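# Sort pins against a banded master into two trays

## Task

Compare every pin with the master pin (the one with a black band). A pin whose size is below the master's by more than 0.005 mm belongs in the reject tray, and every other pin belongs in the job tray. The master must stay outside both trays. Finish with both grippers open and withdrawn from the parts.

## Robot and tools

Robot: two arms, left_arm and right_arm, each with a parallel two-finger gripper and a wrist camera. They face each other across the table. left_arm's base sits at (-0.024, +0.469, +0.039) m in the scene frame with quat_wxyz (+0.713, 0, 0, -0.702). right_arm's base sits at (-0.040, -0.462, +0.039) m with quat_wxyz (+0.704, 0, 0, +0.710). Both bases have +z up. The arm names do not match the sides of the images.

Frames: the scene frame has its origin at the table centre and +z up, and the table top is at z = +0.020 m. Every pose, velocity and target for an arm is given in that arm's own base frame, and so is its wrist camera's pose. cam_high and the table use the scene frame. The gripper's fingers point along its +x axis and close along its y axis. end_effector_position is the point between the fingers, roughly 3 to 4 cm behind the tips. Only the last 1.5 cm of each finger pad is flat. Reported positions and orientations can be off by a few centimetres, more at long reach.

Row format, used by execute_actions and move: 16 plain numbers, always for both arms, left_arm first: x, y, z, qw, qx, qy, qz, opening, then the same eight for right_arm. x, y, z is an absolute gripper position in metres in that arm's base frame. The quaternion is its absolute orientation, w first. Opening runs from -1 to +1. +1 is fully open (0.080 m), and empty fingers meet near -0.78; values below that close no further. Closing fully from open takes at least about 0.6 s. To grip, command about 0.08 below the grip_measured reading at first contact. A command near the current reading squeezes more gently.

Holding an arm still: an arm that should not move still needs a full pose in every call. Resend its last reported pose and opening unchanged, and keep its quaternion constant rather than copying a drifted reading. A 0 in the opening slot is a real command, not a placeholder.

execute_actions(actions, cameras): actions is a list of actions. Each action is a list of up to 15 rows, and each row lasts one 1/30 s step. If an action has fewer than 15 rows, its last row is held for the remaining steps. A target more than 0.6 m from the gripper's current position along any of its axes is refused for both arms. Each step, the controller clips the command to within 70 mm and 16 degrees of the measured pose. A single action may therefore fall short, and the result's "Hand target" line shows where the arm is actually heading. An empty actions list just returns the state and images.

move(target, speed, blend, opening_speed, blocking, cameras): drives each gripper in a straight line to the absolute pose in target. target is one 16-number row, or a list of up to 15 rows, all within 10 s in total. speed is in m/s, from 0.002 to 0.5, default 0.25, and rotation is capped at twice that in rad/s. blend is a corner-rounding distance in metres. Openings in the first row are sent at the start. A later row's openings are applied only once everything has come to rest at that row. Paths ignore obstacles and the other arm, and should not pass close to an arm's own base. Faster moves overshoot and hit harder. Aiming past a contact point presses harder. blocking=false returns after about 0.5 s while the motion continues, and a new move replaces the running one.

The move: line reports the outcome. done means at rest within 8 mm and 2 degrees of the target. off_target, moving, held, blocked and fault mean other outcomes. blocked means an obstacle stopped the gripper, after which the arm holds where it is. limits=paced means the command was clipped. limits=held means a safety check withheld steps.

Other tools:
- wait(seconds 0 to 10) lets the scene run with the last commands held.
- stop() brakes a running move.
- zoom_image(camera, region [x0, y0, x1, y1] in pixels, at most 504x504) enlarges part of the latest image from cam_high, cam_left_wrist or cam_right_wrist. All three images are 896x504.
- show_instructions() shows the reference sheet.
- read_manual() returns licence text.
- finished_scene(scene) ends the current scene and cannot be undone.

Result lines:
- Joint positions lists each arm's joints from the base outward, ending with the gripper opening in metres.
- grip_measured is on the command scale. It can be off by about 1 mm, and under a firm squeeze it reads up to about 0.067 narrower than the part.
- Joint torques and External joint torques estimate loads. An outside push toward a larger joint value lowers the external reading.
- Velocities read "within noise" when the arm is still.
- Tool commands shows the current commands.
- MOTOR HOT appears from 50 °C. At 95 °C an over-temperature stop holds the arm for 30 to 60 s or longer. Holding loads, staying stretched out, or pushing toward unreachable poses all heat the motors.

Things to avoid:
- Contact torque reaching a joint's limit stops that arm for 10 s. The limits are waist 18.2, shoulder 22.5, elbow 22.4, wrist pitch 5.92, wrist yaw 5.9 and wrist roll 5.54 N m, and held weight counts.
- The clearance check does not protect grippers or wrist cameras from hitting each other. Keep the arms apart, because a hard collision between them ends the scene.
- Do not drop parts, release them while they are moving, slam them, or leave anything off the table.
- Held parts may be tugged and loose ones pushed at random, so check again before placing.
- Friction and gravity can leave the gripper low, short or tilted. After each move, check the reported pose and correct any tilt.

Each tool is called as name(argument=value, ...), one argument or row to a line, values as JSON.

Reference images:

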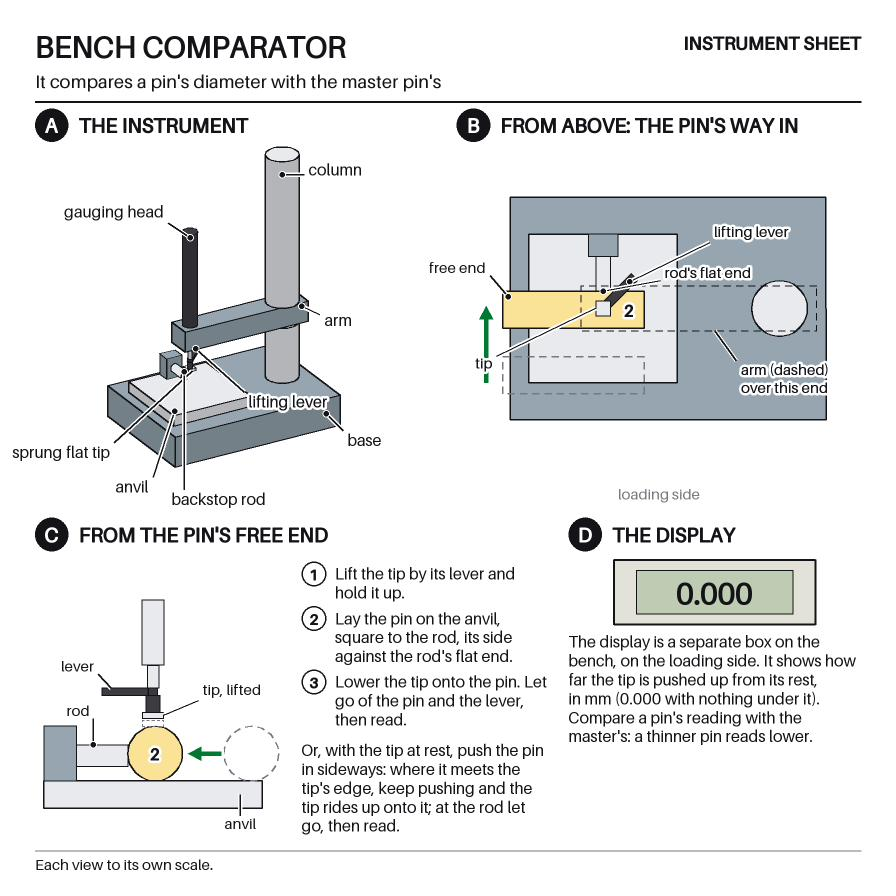

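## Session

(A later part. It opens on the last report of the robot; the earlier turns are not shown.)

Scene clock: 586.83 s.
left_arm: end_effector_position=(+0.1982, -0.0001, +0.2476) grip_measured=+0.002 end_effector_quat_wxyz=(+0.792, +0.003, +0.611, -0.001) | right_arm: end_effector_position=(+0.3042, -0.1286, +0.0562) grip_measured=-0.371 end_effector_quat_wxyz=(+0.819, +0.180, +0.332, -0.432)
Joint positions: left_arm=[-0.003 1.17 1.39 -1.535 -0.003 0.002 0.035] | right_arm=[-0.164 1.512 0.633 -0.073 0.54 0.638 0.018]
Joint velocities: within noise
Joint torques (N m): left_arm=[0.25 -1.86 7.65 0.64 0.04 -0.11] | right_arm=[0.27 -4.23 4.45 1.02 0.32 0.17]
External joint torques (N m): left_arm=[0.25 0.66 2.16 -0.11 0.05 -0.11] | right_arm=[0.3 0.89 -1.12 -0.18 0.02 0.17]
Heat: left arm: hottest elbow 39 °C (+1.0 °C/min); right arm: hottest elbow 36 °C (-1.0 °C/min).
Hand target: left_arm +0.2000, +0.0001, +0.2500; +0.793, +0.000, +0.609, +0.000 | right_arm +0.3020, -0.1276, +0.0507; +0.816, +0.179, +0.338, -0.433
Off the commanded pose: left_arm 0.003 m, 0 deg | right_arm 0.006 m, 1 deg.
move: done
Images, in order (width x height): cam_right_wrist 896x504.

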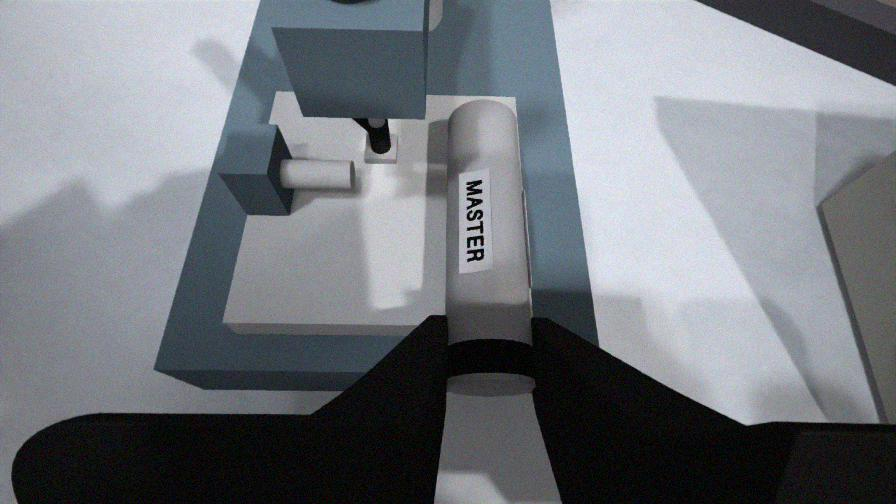

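move(
  target=[0.20,0,0.25,0.793,0,0.609,0,0.0,0.3150,-0.1170,0.0545,0.8162,0.1794,0.3381,-0.4330,-0.45],
  speed=0.03,
  cameras=["cam_right_wrist","cam_high"],
)

Scene clock: 599.27 s.
left_arm: end_effector_position=(+0.1982, -0.0001, +0.2476) grip_measured=+0.002 end_effector_quat_wxyz=(+0.792, +0.003, +0.611, -0.001) | right_arm: end_effector_position=(+0.3119, -0.1203, +0.0563) grip_measured=-0.371 end_effector_quat_wxyz=(+0.815, +0.178, +0.335, -0.438)
Joint positions: left_arm=[-0.003 1.17 1.39 -1.535 -0.003 0.002 0.035] | right_arm=[-0.121 1.548 0.676 -0.117 0.574 0.685 0.018]
Joint velocities: within noise
Joint torques (N m): left_arm=[0.22 -1.86 7.67 0.63 0.06 -0.1] | right_arm=[0.82 -4.47 6.3 0.73 0.08 0.16]
External joint torques (N m): left_arm=[0.23 0.67 2.16 -0.14 0.07 -0.1] | right_arm=[0.81 0.89 0.76 -0.42 -0.24 0.16]
Heat: left arm: hottest elbow 39 °C (+1.0 °C/min); right arm: hottest wrist pitch 36 °C (+0.0 °C/min).
Hand target: left_arm +0.2000, +0.0001, +0.2500; +0.793, +0.000, +0.609, +0.000 | right_arm +0.3149, -0.1169, +0.0545; +0.816, +0.179, +0.338, -0.433
Off the commanded pose: left_arm 0.003 m, 0 deg | right_arm 0.005 m, 1 deg.
move: done
Images, in order (width x height): cam_high 896x504, cam_right_wrist 896x504.

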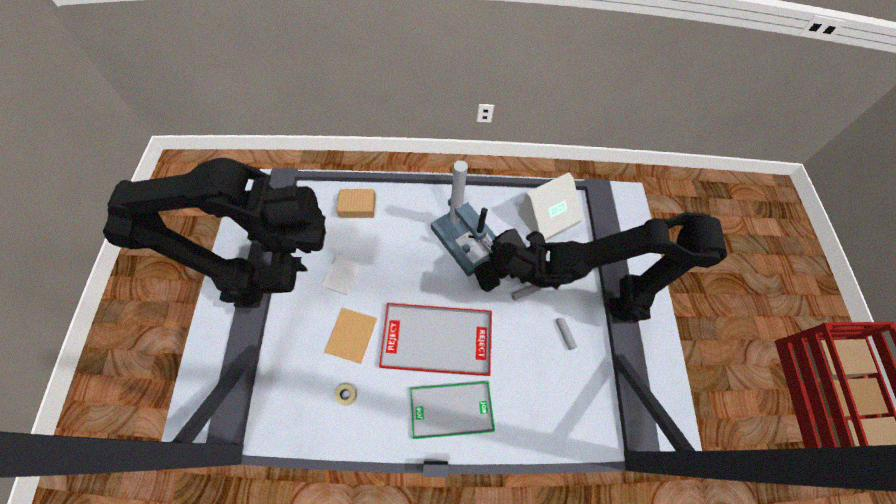

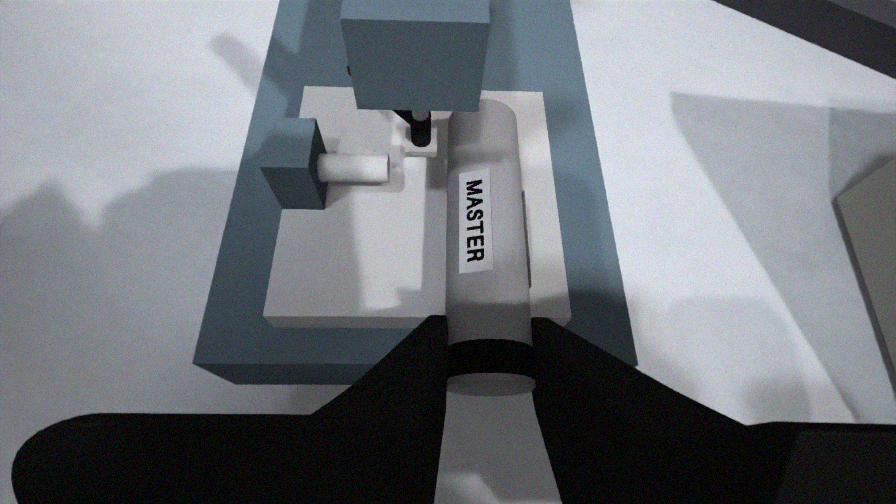

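move(
  target=[0.20,0,0.25,0.793,0,0.609,0,0.0,0.3225,-0.1120,0.0545,0.8162,0.1794,0.3381,-0.4330,-0.45],
  speed=0.03,
  cameras=["cam_right_wrist"],
)

zoom_image(
  camera="cam_right_wrist",
  region=[280, 40, 580, 240],
)

Scene clock: 611.87 s.
left_arm: end_effector_position=(+0.1982, -0.0001, +0.2476) grip_measured=+0.002 end_effector_quat_wxyz=(+0.792, +0.003, +0.611, -0.001) | right_arm: end_effector_position=(+0.3193, -0.1153, +0.0565) grip_measured=-0.371 end_effector_quat_wxyz=(+0.815, +0.178, +0.335, -0.438)
Joint positions: left_arm=[-0.003 1.17 1.39 -1.535 -0.003 0.002 0.035] | right_arm=[-0.099 1.575 0.705 -0.132 0.586 0.707 0.018]
Joint velocities: within noise
Joint torques (N m): left_arm=[0.28 -1.83 7.64 0.64 0.04 -0.12] | right_arm=[0.72 -4.52 6.34 0.75 0.09 0.17]
External joint torques (N m): left_arm=[0.29 0.72 2.15 -0.11 0.04 -0.12] | right_arm=[0.72 1.04 0.82 -0.38 -0.24 0.16]
Heat: left arm: hottest elbow 39 °C (+1.0 °C/min); right arm: hottest wrist pitch 36 °C (+1.0 °C/min).
Hand target: left_arm +0.2000, +0.0001, +0.2500; +0.793, +0.000, +0.609, +0.000 | right_arm +0.3224, -0.1120, +0.0546; +0.816, +0.179, +0.338, -0.433
Off the commanded pose: left_arm 0.003 m, 0 deg | right_arm 0.005 m, 1 deg.
move: done
Images, in order (width x height): cam_right_wrist 896x504.

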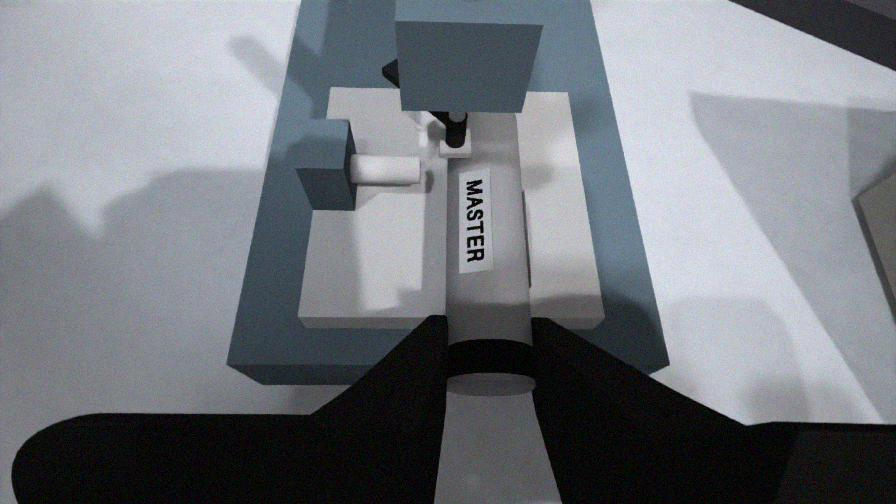

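Scaled by 1.680 from the camera's 896x504 image, which has a finer 1280x720 frame.

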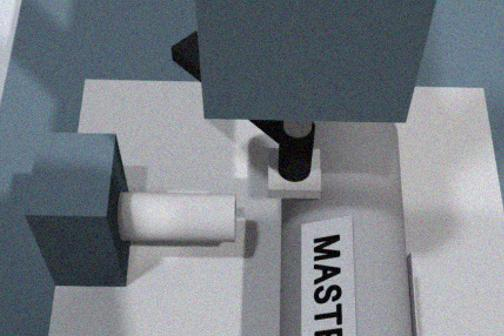

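move(
  target=[0.20,0,0.25,0.793,0,0.609,0,0.0,0.3285,-0.1078,0.0545,0.8162,0.1794,0.3381,-0.4330,-0.45],
  speed=0.03,
  cameras=["cam_right_wrist"],
)

zoom_image(
  camera="cam_right_wrist",
  region=[330, 40, 630, 240],
)

Scene clock: 622.77 s.
left_arm: end_effector_position=(+0.1982, -0.0001, +0.2476) grip_measured=+0.002 end_effector_quat_wxyz=(+0.792, +0.003, +0.611, -0.001) | right_arm: end_effector_position=(+0.3242, -0.1119, +0.0562) grip_measured=-0.371 end_effector_quat_wxyz=(+0.814, +0.177, +0.335, -0.439)
Joint positions: left_arm=[-0.003 1.17 1.39 -1.535 -0.003 0.002 0.035] | right_arm=[-0.083 1.596 0.728 -0.146 0.598 0.725 0.018]
Joint velocities: within noise
Joint torques (N m): left_arm=[0.2 -1.84 7.66 0.63 0.06 -0.11] | right_arm=[1.01 -4.7 6.57 0.83 -0.01 0.16]
External joint torques (N m): left_arm=[0.21 0.63 2.19 -0.13 0.06 -0.11] | right_arm=[1.06 1.05 1.03 -0.29 -0.36 0.16]
Heat: left arm: hottest elbow 39 °C (+1.0 °C/min); right arm: hottest elbow 35 °C (-3.0 °C/min).
Hand target: left_arm +0.2000, +0.0001, +0.2500; +0.793, +0.000, +0.609, +0.000 | right_arm +0.3284, -0.1077, +0.0545; +0.816, +0.179, +0.338, -0.433
Off the commanded pose: left_arm 0.003 m, 0 deg | right_arm 0.006 m, 1 deg.
move: done
Images, in order (width x height): cam_right_wrist 896x504.

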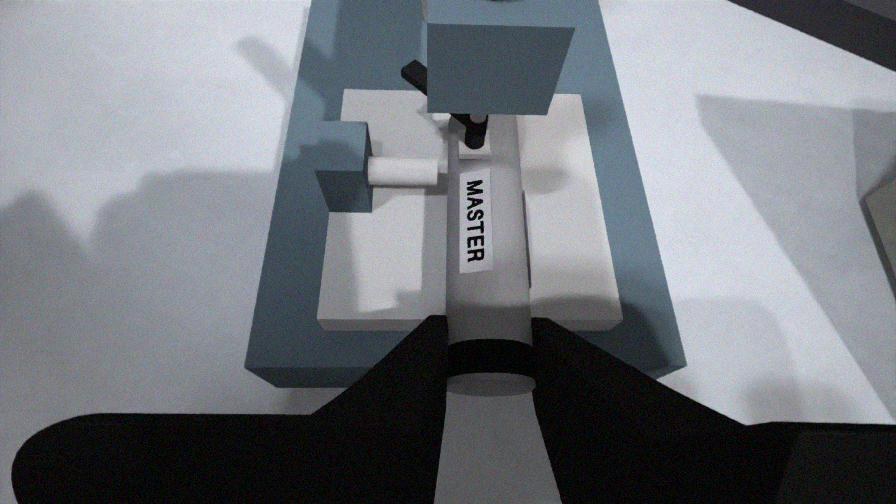

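Scaled by 1.680 from the camera's 896x504 image, which has a finer 1280x720 frame.

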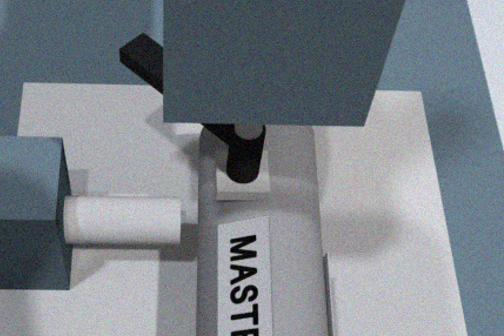

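move(
  target=[0.20,0,0.25,0.793,0,0.609,0,0.0,0.3325,-0.1050,0.0545,0.8172,0.1774,0.3391,-0.4310,-0.45],
  speed=0.02,
  cameras=["cam_right_wrist"],
)

zoom_image(
  camera="cam_right_wrist",
  region=[330, 40, 630, 240],
)

Scene clock: 633.07 s.
left_arm: end_effector_position=(+0.1982, -0.0001, +0.2476) grip_measured=+0.002 end_effector_quat_wxyz=(+0.792, +0.003, +0.611, -0.001) | right_arm: end_effector_position=(+0.3268, -0.1103, +0.0562) grip_measured=-0.371 end_effector_quat_wxyz=(+0.814, +0.174, +0.336, -0.440)
Joint positions: left_arm=[-0.003 1.17 1.39 -1.535 -0.003 0.002 0.035] | right_arm=[-0.074 1.608 0.741 -0.154 0.606 0.731 0.018]
Joint velocities: within noise
Joint torques (N m): left_arm=[0.25 -1.88 7.65 0.64 0.04 -0.1] | right_arm=[1.18 -4.55 6.77 0.95 -0.17 0.12]
External joint torques (N m): left_arm=[0.24 0.69 2.14 -0.1 0.05 -0.1] | right_arm=[1.19 1.25 1.25 -0.15 -0.51 0.12]
Heat: left arm: hottest elbow 39 °C (+1.0 °C/min); right arm: hottest wrist pitch 35 °C (-1.0 °C/min).
Hand target: left_arm +0.2000, +0.0001, +0.2500; +0.793, +0.000, +0.609, +0.000 | right_arm +0.3322, -0.1050, +0.0546; +0.817, +0.177, +0.339, -0.431
Off the commanded pose: left_arm 0.003 m, 0 deg | right_arm 0.008 m, 1 deg.
move: done
Images, in order (width x height): cam_right_wrist 896x504.

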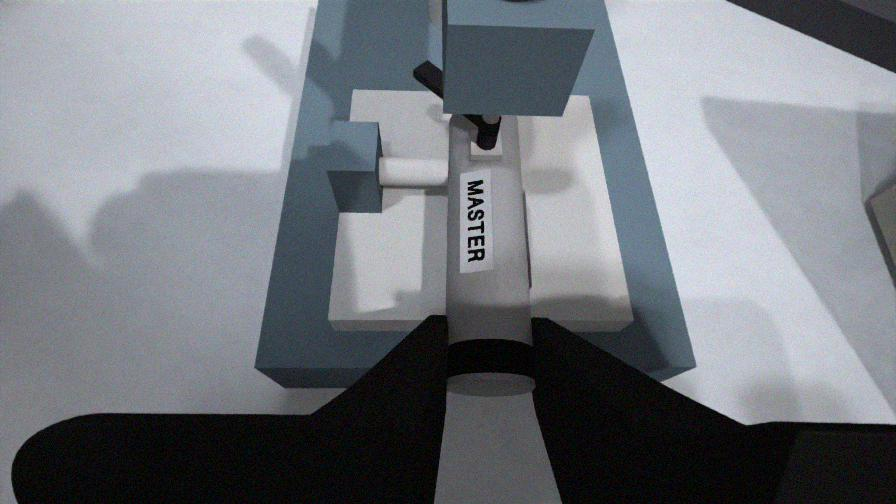

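Scaled by 1.680 from the camera's 896x504 image, which has a finer 1280x720 frame.

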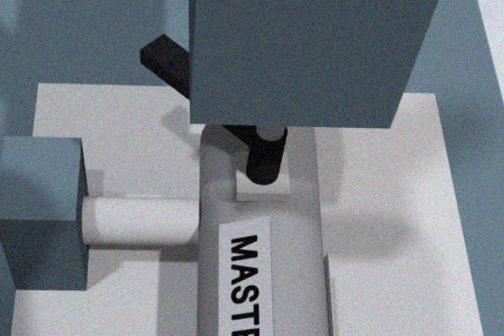

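move(
  target=[
    [0.20,0,0.25,0.793,0,0.609,0,0.0,0.3288,-0.1088,0.0560,0.8172,0.1774,0.3391,-0.4310,-0.45],
    [0.20,0,0.25,0.793,0,0.609,0,0.0,0.3288,-0.1088,0.0560,0.8172,0.1774,0.3391,-0.4310,0.1],
  ],
  speed=0.02,
  opening_speed=0.6,
  cameras=["cam_high","cam_right_wrist"],
)

zoom_image(
  camera="cam_high",
  region=[530, 180, 600, 240],
)

Scene clock: 648.07 s.
left_arm: end_effector_position=(+0.1982, -0.0001, +0.2476) grip_measured=+0.002 end_effector_quat_wxyz=(+0.792, +0.003, +0.611, -0.001) | right_arm: end_effector_position=(+0.3285, -0.1094, +0.0558) grip_measured=+0.096 end_effector_quat_wxyz=(+0.816, +0.179, +0.339, -0.433)
Joint positions: left_arm=[-0.003 1.17 1.39 -1.535 -0.003 0.002 0.035] | right_arm=[-0.079 1.607 0.741 -0.148 0.585 0.724 0.039]
Joint velocities: within noise
Joint torques (N m): left_arm=[0.23 -1.83 7.67 0.63 0.05 -0.11] | right_arm=[0.14 -6.36 5.34 0.87 0.3 -0.15]
External joint torques (N m): left_arm=[0.21 0.69 2.19 -0.13 0.06 -0.11] | right_arm=[0.14 -0.53 -0.21 -0.25 -0.03 -0.15]
Heat: left arm: hottest elbow 39 °C (+0.0 °C/min); right arm: hottest elbow 35 °C (+0.0 °C/min).
Hand target: left_arm +0.2000, +0.0001, +0.2500; +0.793, +0.000, +0.609, +0.000 | right_arm +0.3288, -0.1088, +0.0561; +0.817, +0.177, +0.339, -0.431
Off the commanded pose: left_arm 0.003 m, 0 deg | right_arm 0.001 m, 0 deg.
move: done
Images, in order (width x height): cam_high 896x504, cam_right_wrist 896x504.

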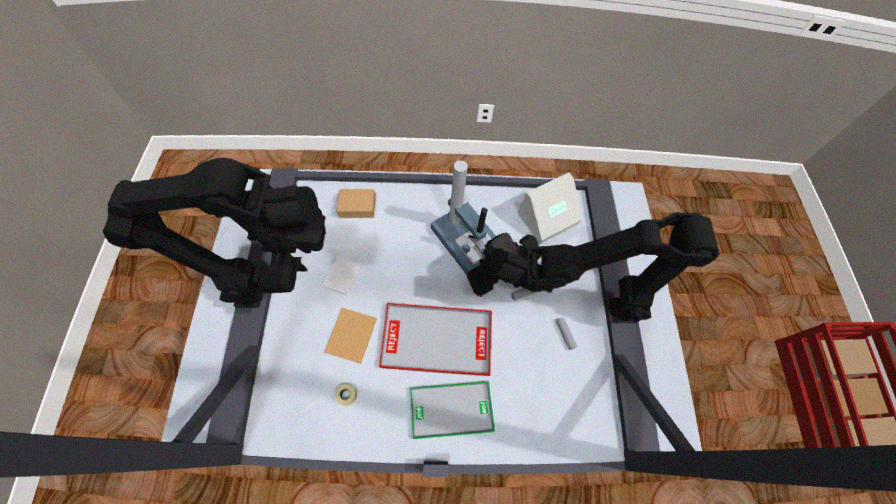

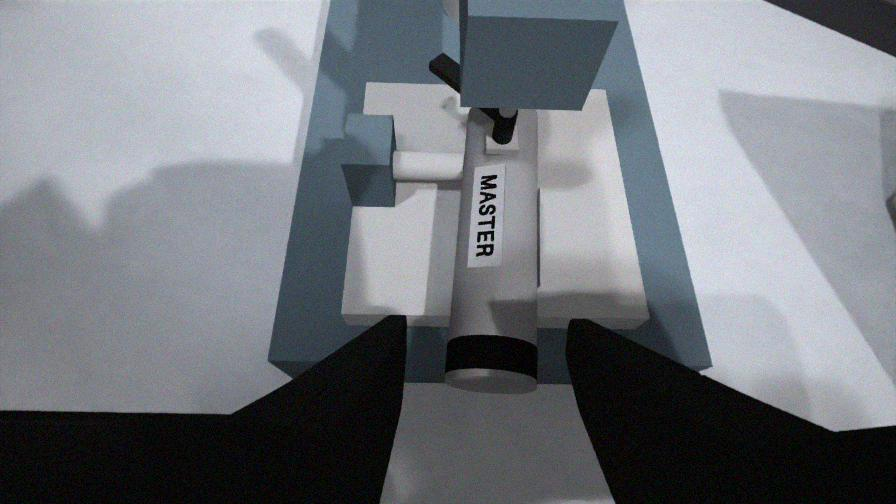

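Scaled by 7.200 from the camera's 896x504 image, which has a finer 1280x720 frame.

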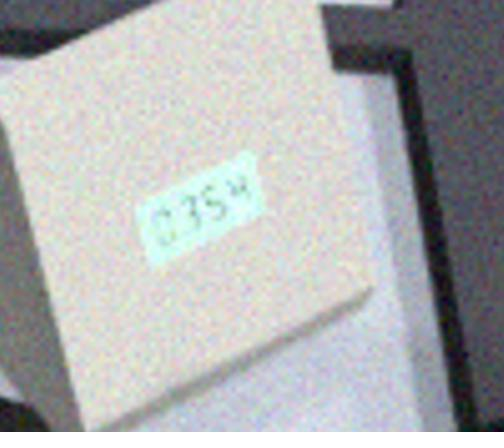

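move(
  target=[
    [0.20,0,0.25,0.793,0,0.609,0,0.0,0.294,-0.056,0.115,0.8162,0.1794,0.3381,-0.4330,0.1],
    [0.20,0,0.25,0.793,0,0.609,0,0.0,0.215,-0.12,0.18,0.8162,0.1794,0.3381,-0.4330,0.1],
  ],
  speed=[0.12,0.25],
  blend=0.02,
  cameras=["cam_high","cam_right_wrist"],
)

zoom_image(
  camera="cam_high",
  region=[540, 190, 580, 230],
)

Scene clock: 671.60 s.
left_arm: end_effector_position=(+0.1982, -0.0001, +0.2476) grip_measured=+0.002 end_effector_quat_wxyz=(+0.792, +0.003, +0.611, -0.001) | right_arm: end_effector_position=(+0.2147, -0.1194, +0.1756) grip_measured=+0.097 end_effector_quat_wxyz=(+0.814, +0.179, +0.343, -0.434)
Joint positions: left_arm=[-0.003 1.17 1.39 -1.535 -0.003 0.002 0.035] | right_arm=[-0.199 0.963 0.796 -0.796 0.518 0.609 0.039]
Joint velocities: within noise
Joint torques (N m): left_arm=[0.23 -1.87 7.67 0.63 0.05 -0.11] | right_arm=[-0.25 -3.19 7.62 0.76 0.25 -0.15]
External joint torques (N m): left_arm=[0.24 0.64 2.18 -0.13 0.05 -0.11] | right_arm=[-0.26 -1.03 1.08 -0.43 -0.03 -0.16]
Heat: left arm: hottest elbow 39 °C (+0.0 °C/min); right arm: hottest elbow 35 °C (+0.0 °C/min).
Hand target: left_arm +0.2000, +0.0001, +0.2500; +0.793, +0.000, +0.609, +0.000 | right_arm +0.2150, -0.1200, +0.1800; +0.816, +0.179, +0.338, -0.433
Off the commanded pose: left_arm 0.003 m, 0 deg | right_arm 0.004 m, 1 deg.
move: done
Images, in order (width x height): cam_high 896x504, cam_right_wrist 896x504.

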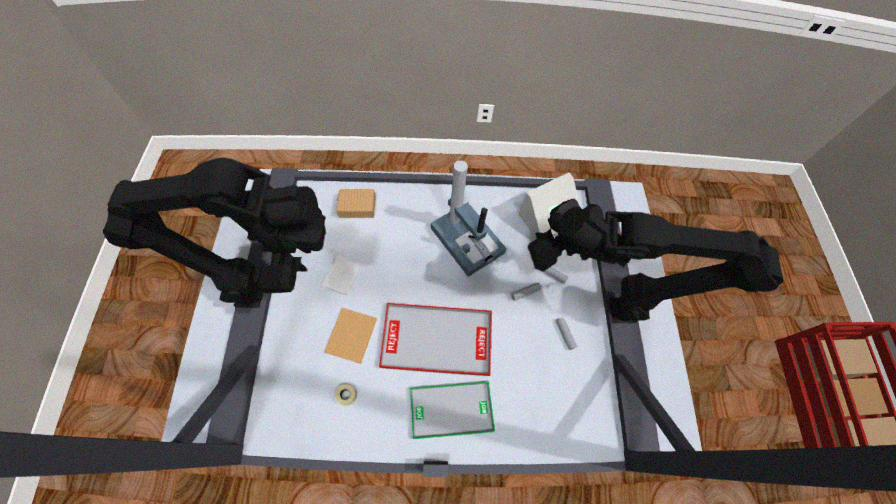

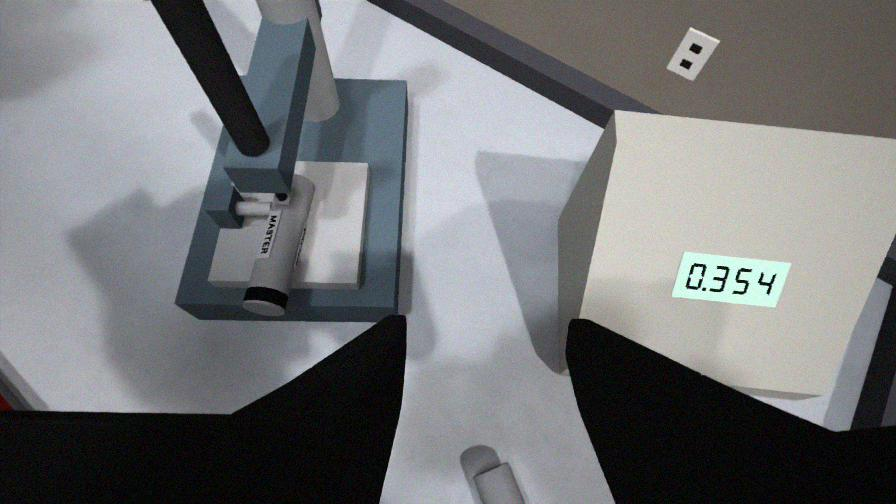

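Scaled by 12.600 from the camera's 896x504 image, which has a finer 1280x720 frame.

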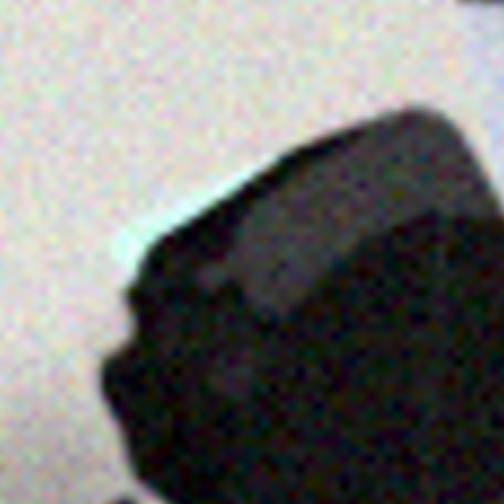

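move(
  target=[
    [0.20,0,0.25,0.793,0,0.609,0,0.0,0.294,-0.056,0.115,0.8162,0.1794,0.3381,-0.4330,0.1],
    [0.20,0,0.25,0.793,0,0.609,0,0.0,0.3280,-0.1092,0.0560,0.8172,0.1774,0.3391,-0.4310,0.1],
  ],
  speed=[0.25,0.12],
  blend=[0.02,0],
  cameras=["cam_right_wrist"],
)

Scene clock: 744.70 s.
left_arm: end_effector_position=(+0.1982, -0.0001, +0.2476) grip_measured=+0.002 end_effector_quat_wxyz=(+0.792, +0.003, +0.611, -0.001) | right_arm: end_effector_position=(+0.3304, -0.1084, +0.0612) grip_measured=+0.097 end_effector_quat_wxyz=(+0.820, +0.181, +0.332, -0.430)
Joint positions: left_arm=[-0.003 1.17 1.39 -1.535 -0.003 0.002 0.035] | right_arm=[-0.076 1.592 0.744 -0.148 0.585 0.722 0.039]
Joint velocities: within noise
Joint torques (N m): left_arm=[0.26 -1.84 7.66 0.64 0.05 -0.1] | right_arm=[-0.35 -5.1 4.64 0.91 0.28 -0.14]
External joint torques (N m): left_arm=[0.26 0.69 2.15 -0.13 0.05 -0.1] | right_arm=[-0.34 0.68 -0.94 -0.22 -0.05 -0.14]
Heat: left arm: hottest elbow 40 °C (+1.0 °C/min); right arm: hottest elbow 36 °C (+1.0 °C/min).
Hand target: left_arm +0.2000, +0.0001, +0.2500; +0.793, +0.000, +0.609, +0.000 | right_arm +0.3279, -0.1092, +0.0561; +0.817, +0.177, +0.339, -0.431
Off the commanded pose: left_arm 0.003 m, 0 deg | right_arm 0.006 m, 1 deg.
move: done
Images, in order (width x height): cam_right_wrist 896x504.

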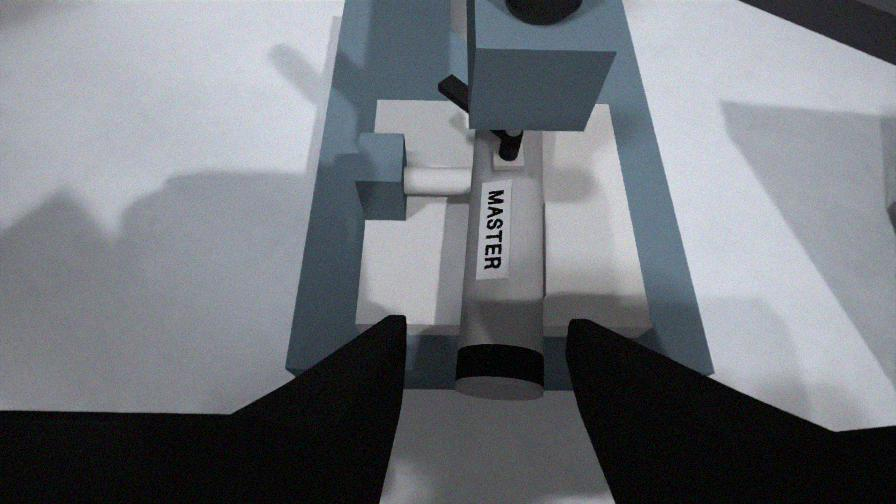

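move(
  target=[
    [0.20,0,0.25,0.793,0,0.609,0,0.0,0.3258,-0.1106,0.0515,0.8172,0.1774,0.3391,-0.4310,0.1],
    [0.20,0,0.25,0.793,0,0.609,0,0.0,0.3258,-0.1106,0.0515,0.8172,0.1774,0.3391,-0.4310,-0.45],
  ],
  speed=0.05,
  opening_speed=1.0,
  cameras=["cam_right_wrist"],
)

Scene clock: 764.43 s.
left_arm: end_effector_position=(+0.1982, -0.0001, +0.2476) grip_measured=+0.002 end_effector_quat_wxyz=(+0.792, +0.003, +0.611, -0.001) | right_arm: end_effector_position=(+0.3279, -0.1104, +0.0566) grip_measured=-0.368 end_effector_quat_wxyz=(+0.819, +0.180, +0.332, -0.431)
Joint positions: left_arm=[-0.003 1.17 1.39 -1.535 -0.003 0.002 0.035] | right_arm=[-0.082 1.597 0.726 -0.123 0.585 0.716 0.018]
Joint velocities: within noise
Joint torques (N m): left_arm=[0.19 -1.85 7.65 0.63 0.04 -0.13] | right_arm=[-0.28 -5.07 4.5 0.97 0.14 -0.14]
External joint torques (N m): left_arm=[0.22 0.69 2.16 -0.12 0.04 -0.13] | right_arm=[-0.26 0.69 -1.08 -0.18 -0.18 -0.14]
Heat: left arm: hottest elbow 40 °C (+1.0 °C/min); right arm: hottest elbow 36 °C (+1.0 °C/min).
Hand target: left_arm +0.2000, +0.0001, +0.2500; +0.793, +0.000, +0.609, +0.000 | right_arm +0.3258, -0.1105, +0.0515; +0.817, +0.177, +0.339, -0.431
Off the commanded pose: left_arm 0.003 m, 0 deg | right_arm 0.006 m, 1 deg.
move: done
Images, in order (width x height): cam_right_wrist 896x504.

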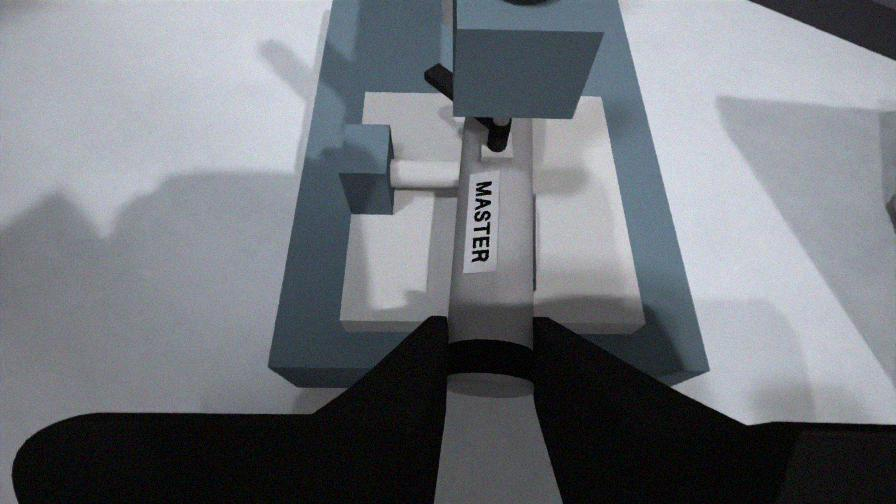

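move(
  target=[
    [0.20,0,0.25,0.793,0,0.609,0,0.0,0.3000,-0.1290,0.0550,0.8162,0.1794,0.3381,-0.4330,-0.45],
    [0.20,0,0.25,0.793,0,0.609,0,0.0,0.280,-0.145,0.09,0.8162,0.1794,0.3381,-0.4330,-0.45],
    [0.20,0,0.25,0.793,0,0.609,0,0.0,0.26,-0.09,0.13,0.8424,0.1447,0.3483,-0.3839,-0.45],
    [0.20,0,0.25,0.793,0,0.609,0,0.0,0.205,0.2025,0.055,0.8847,-0.1103,0.3665,0.2663,-0.45],
    [0.20,0,0.25,0.793,0,0.609,0,0.0,0.2036,0.2025,0.0110,0.8847,-0.1103,0.3665,0.2663,-0.45],
  ],
  speed=[0.08,0.2,0.3,0.3,0.08],
  blend=[0.004,0.02,0.03,0.01,0],
  cameras=["cam_high","cam_right_wrist"],
)

Scene clock: 786.23 s.
left_arm: end_effector_position=(+0.1982, -0.0001, +0.2476) grip_measured=+0.002 end_effector_quat_wxyz=(+0.792, +0.003, +0.611, -0.001) | right_arm: end_effector_position=(+0.2060, +0.2040, +0.0150) grip_measured=-0.368 end_effector_quat_wxyz=(+0.887, -0.105, +0.362, +0.266)
Joint positions: left_arm=[-0.003 1.17 1.39 -1.535 -0.003 0.002 0.035] | right_arm=[0.893 1.415 0.287 0.331 0.219 0.228 0.018]
Joint velocities: within noise
Joint torques (N m): left_arm=[0.27 -1.88 7.65 0.62 0.06 -0.11] | right_arm=[0.28 -3.08 3.75 1.19 0.09 -0.12]
External joint torques (N m): left_arm=[0.28 0.7 2.09 -0.16 0.06 -0.11] | right_arm=[0.25 0.59 -1.09 -0.22 -0.01 -0.12]
Heat: left arm: hottest elbow 40 °C (+1.0 °C/min); right arm: hottest elbow 36 °C (+0.0 °C/min).
Hand target: left_arm +0.2000, +0.0001, +0.2500; +0.793, +0.000, +0.609, +0.000 | right_arm +0.2036, +0.2024, +0.0111; +0.885, -0.110, +0.367, +0.266
Off the commanded pose: left_arm 0.003 m, 0 deg | right_arm 0.005 m, 1 deg.
move: done
Images, in order (width x height): cam_high 896x504, cam_right_wrist 896x504.

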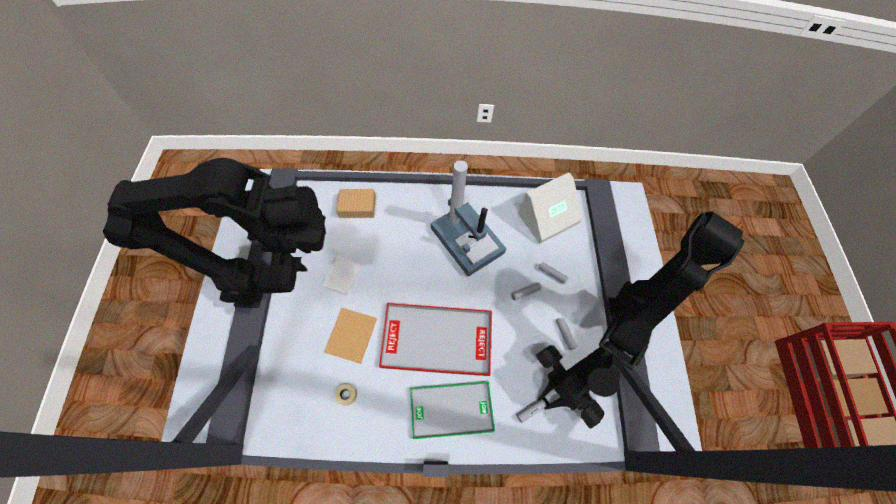

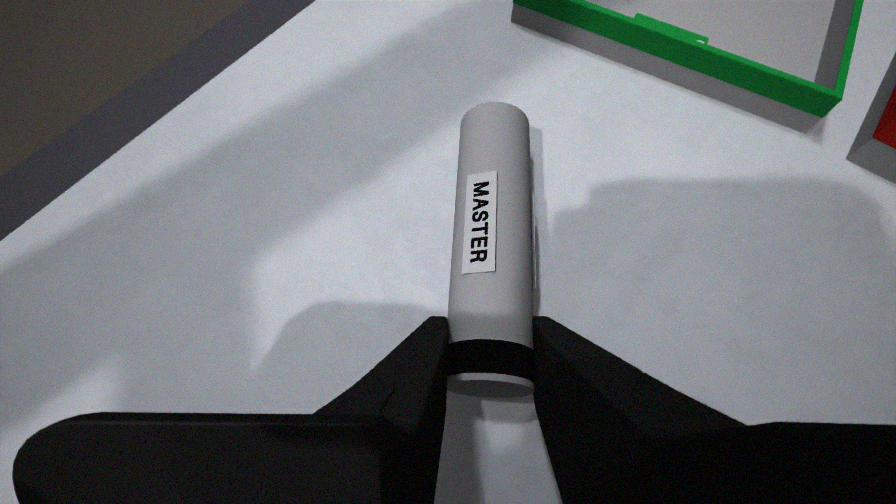

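move(
  target=[
    [0.20,0,0.25,0.793,0,0.609,0,0.0,0.2036,0.2025,0.0110,0.8847,-0.1103,0.3665,0.2663,0.1],
    [0.20,0,0.25,0.793,0,0.609,0,0.0,0.168,0.179,0.055,0.8847,-0.1103,0.3665,0.2663,0.1],
    [0.20,0,0.25,0.793,0,0.609,0,0.0,0.17,0.065,0.12,0.3929,-0.5880,0.3929,0.5880,0.1],
  ],
  speed=[0.05,0.15,0.25],
  opening_speed=1.0,
  blend=[0,0.01,0],
  cameras=["cam_high","cam_right_wrist"],
)

Scene clock: 810.00 s.
left_arm: end_effector_position=(+0.1982, -0.0001, +0.2476) grip_measured=+0.002 end_effector_quat_wxyz=(+0.792, +0.003, +0.611, -0.001) | right_arm: end_effector_position=(+0.1681, +0.0652, +0.1190) grip_measured=+0.097 end_effector_quat_wxyz=(-0.394, +0.587, -0.393, -0.588)
Joint positions: left_arm=[-0.003 1.17 1.39 -1.535 -0.003 0.002 0.035] | right_arm=[0.369 1.217 0.921 -1.275 -0.002 -1.593 0.039]
Joint velocities: within noise
Joint torques (N m): left_arm=[0.26 -1.82 7.65 0.64 0.04 -0.11] | right_arm=[-0.35 -2.61 6.62 -0.04 -0.01 -0.13]
External joint torques (N m): left_arm=[0.27 0.74 2.13 -0.11 0.05 -0.12] | right_arm=[-0.35 0.4 0.97 -0.31 0.05 -0.13]
Heat: left arm: hottest elbow 40 °C (+0.0 °C/min); right arm: hottest wrist pitch 37 °C (+2.0 °C/min).
Hand target: left_arm +0.2000, +0.0001, +0.2500; +0.793, +0.000, +0.609, +0.000 | right_arm +0.1699, +0.0650, +0.1200; -0.393, +0.588, -0.393, -0.588
Off the commanded pose: left_arm 0.003 m, 0 deg | right_arm 0.002 m, 0 deg.
move: done
Images, in order (width x height): cam_high 896x504, cam_right_wrist 896x504.

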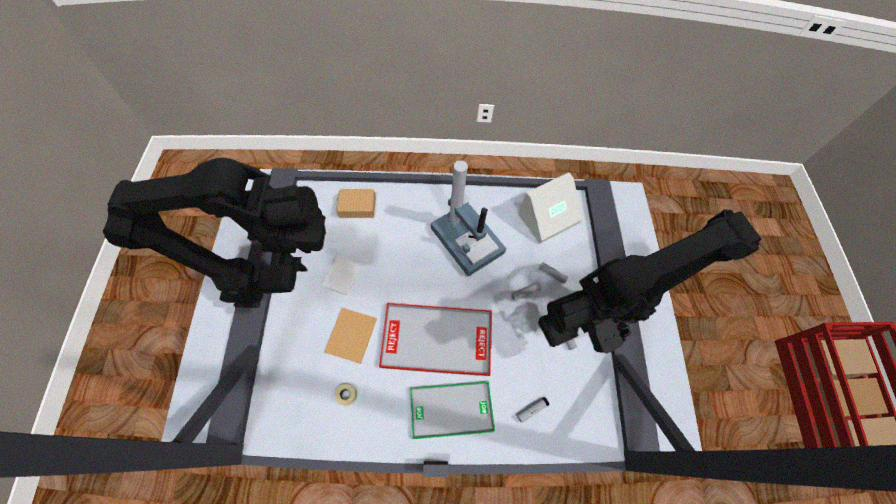

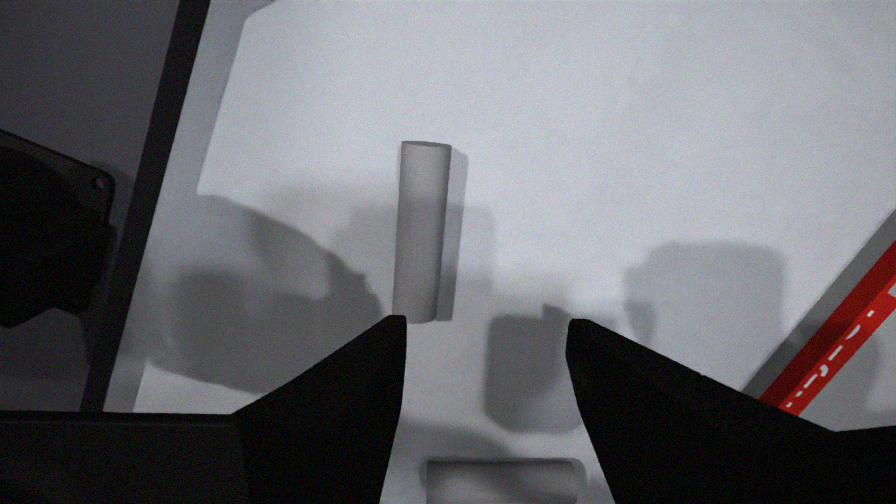

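move(
  target=[0.20,0,0.25,0.793,0,0.609,0,0.0,0.1445,0.0776,0.07,0.4206,-0.5684,0.4206,0.5684,0.1],
  speed=0.15,
  cameras=["cam_high","cam_right_wrist"],
)

Scene clock: 860.57 s.
left_arm: end_effector_position=(+0.1982, -0.0001, +0.2476) grip_measured=+0.002 end_effector_quat_wxyz=(+0.792, +0.003, +0.611, -0.001) | right_arm: end_effector_position=(+0.1463, +0.0781, +0.0711) grip_measured=+0.097 end_effector_quat_wxyz=(-0.420, +0.568, -0.420, -0.569)
Joint positions: left_arm=[-0.003 1.17 1.39 -1.535 -0.003 0.002 0.035] | right_arm=[0.489 1.184 0.709 -1.095 -0.002 -1.38 0.039]
Joint velocities: within noise
Joint torques (N m): left_arm=[0.24 -1.81 7.65 0.63 0.03 -0.13] | right_arm=[0.38 -3.62 4.41 0.17 -0.02 0.17]
External joint torques (N m): left_arm=[0.22 0.71 2.18 -0.12 0.04 -0.13] | right_arm=[0.38 -0.95 -1.15 -0.13 0.03 0.17]
Heat: left arm: hottest elbow 40 °C (+0.0 °C/min); right arm: hottest elbow 38 °C (+3.0 °C/min).
Hand target: left_arm +0.2000, +0.0001, +0.2500; +0.793, +0.000, +0.609, +0.000 | right_arm +0.1445, +0.0776, +0.0700; -0.421, +0.568, -0.421, -0.569
Off the commanded pose: left_arm 0.003 m, 0 deg | right_arm 0.002 m, 0 deg.
move: done
Images, in order (width x height): cam_high 896x504, cam_right_wrist 896x504.

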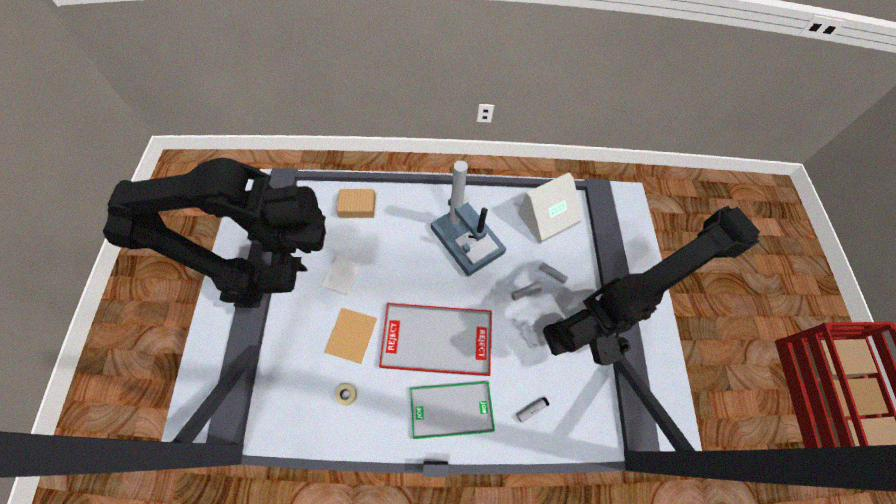

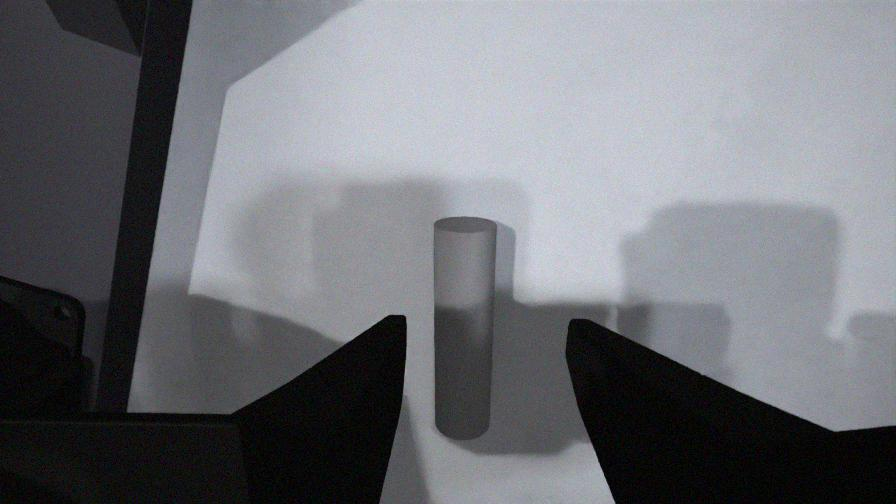

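move(
  target=[0.20,0,0.25,0.793,0,0.609,0,0.0,0.1410,0.0785,0.0185,0.4206,-0.5684,0.4206,0.5684,0.1],
  speed=0.08,
  cameras=["cam_right_wrist"],
)

Scene clock: 880.87 s.
left_arm: end_effector_position=(+0.1982, -0.0001, +0.2476) grip_measured=+0.002 end_effector_quat_wxyz=(+0.792, +0.003, +0.611, -0.001) | right_arm: end_effector_position=(+0.1437, +0.0796, +0.0213) grip_measured=+0.097 end_effector_quat_wxyz=(-0.424, +0.570, -0.416, -0.567)
Joint positions: left_arm=[-0.003 1.17 1.39 -1.535 -0.003 0.002 0.035] | right_arm=[0.504 1.25 0.538 -0.846 -0.002 -1.365 0.039]
Joint velocities: within noise
Joint torques (N m): left_arm=[0.27 -1.84 7.66 0.64 0.05 -0.11] | right_arm=[0.4 -2.29 3.96 0.19 -0.03 0.17]
External joint torques (N m): left_arm=[0.26 0.71 2.12 -0.13 0.06 -0.11] | right_arm=[0.39 0.41 -1.15 -0.12 0.02 0.17]
Heat: left arm: hottest elbow 40 °C (+0.0 °C/min); right arm: hottest elbow 36 °C (+0.0 °C/min).
Hand target: left_arm +0.2000, +0.0001, +0.2500; +0.793, +0.000, +0.609, +0.000 | right_arm +0.1410, +0.0784, +0.0185; -0.421, +0.568, -0.421, -0.568
Off the commanded pose: left_arm 0.003 m, 0 deg | right_arm 0.004 m, 1 deg.
move: done
Images, in order (width x height): cam_right_wrist 896x504.

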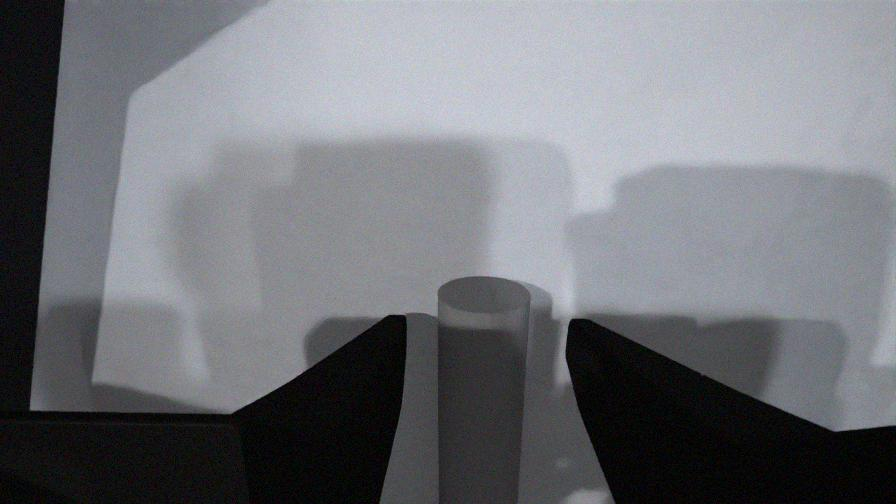

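move(
  target=[
    [0.20,0,0.25,0.793,0,0.609,0,0.0,0.1410,0.0785,0.0185,0.4206,-0.5684,0.4206,0.5684,-0.45],
    [0.20,0,0.25,0.793,0,0.609,0,0.0,0.1440,0.0785,0.06,0.4206,-0.5684,0.4206,0.5684,-0.45],
  ],
  speed=0.12,
  opening_speed=1.0,
  cameras=["cam_right_wrist"],
)

Scene clock: 896.63 s.
left_arm: end_effector_position=(+0.1982, -0.0001, +0.2476) grip_measured=+0.002 end_effector_quat_wxyz=(+0.792, +0.003, +0.611, -0.001) | right_arm: end_effector_position=(+0.1406, +0.0775, +0.0558) grip_measured=-0.373 end_effector_quat_wxyz=(-0.415, +0.565, -0.426, -0.572)
Joint positions: left_arm=[-0.003 1.17 1.39 -1.535 -0.003 0.002 0.035] | right_arm=[0.503 1.198 0.654 -1.045 -0.001 -1.365 0.018]
Joint velocities: within noise
Joint torques (N m): left_arm=[0.26 -1.84 7.66 0.65 0.04 -0.11] | right_arm=[-0.33 -3.88 6.72 -0.1 -0.02 -0.09]
External joint torques (N m): left_arm=[0.26 0.71 2.13 -0.12 0.05 -0.11] | right_arm=[-0.33 -1.24 1.22 -0.4 0.04 -0.09]
Heat: left arm: hottest elbow 40 °C (+0.0 °C/min); right arm: hottest elbow 35 °C (-2.0 °C/min).
Hand target: left_arm +0.2000, +0.0001, +0.2500; +0.793, +0.000, +0.609, +0.000 | right_arm +0.1440, +0.0785, +0.0600; -0.421, +0.569, -0.421, -0.568
Off the commanded pose: left_arm 0.003 m, 0 deg | right_arm 0.006 m, 1 deg.
move: done
Images, in order (width x height): cam_right_wrist 896x504.

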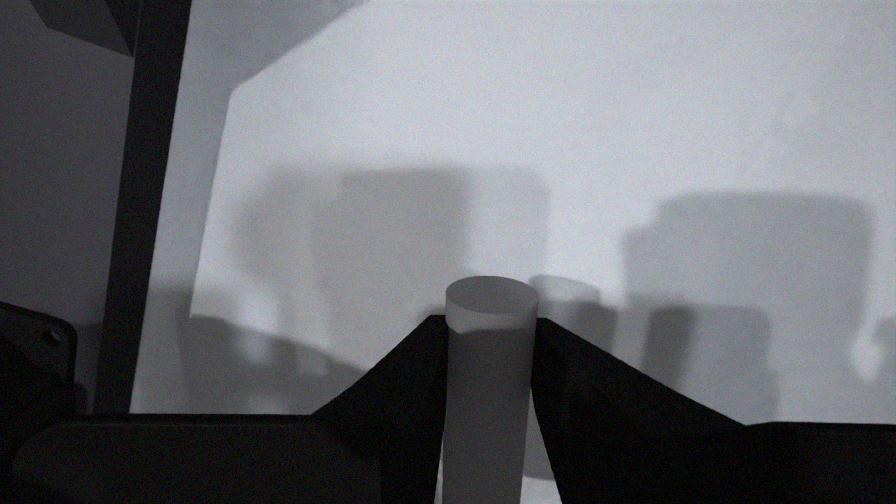

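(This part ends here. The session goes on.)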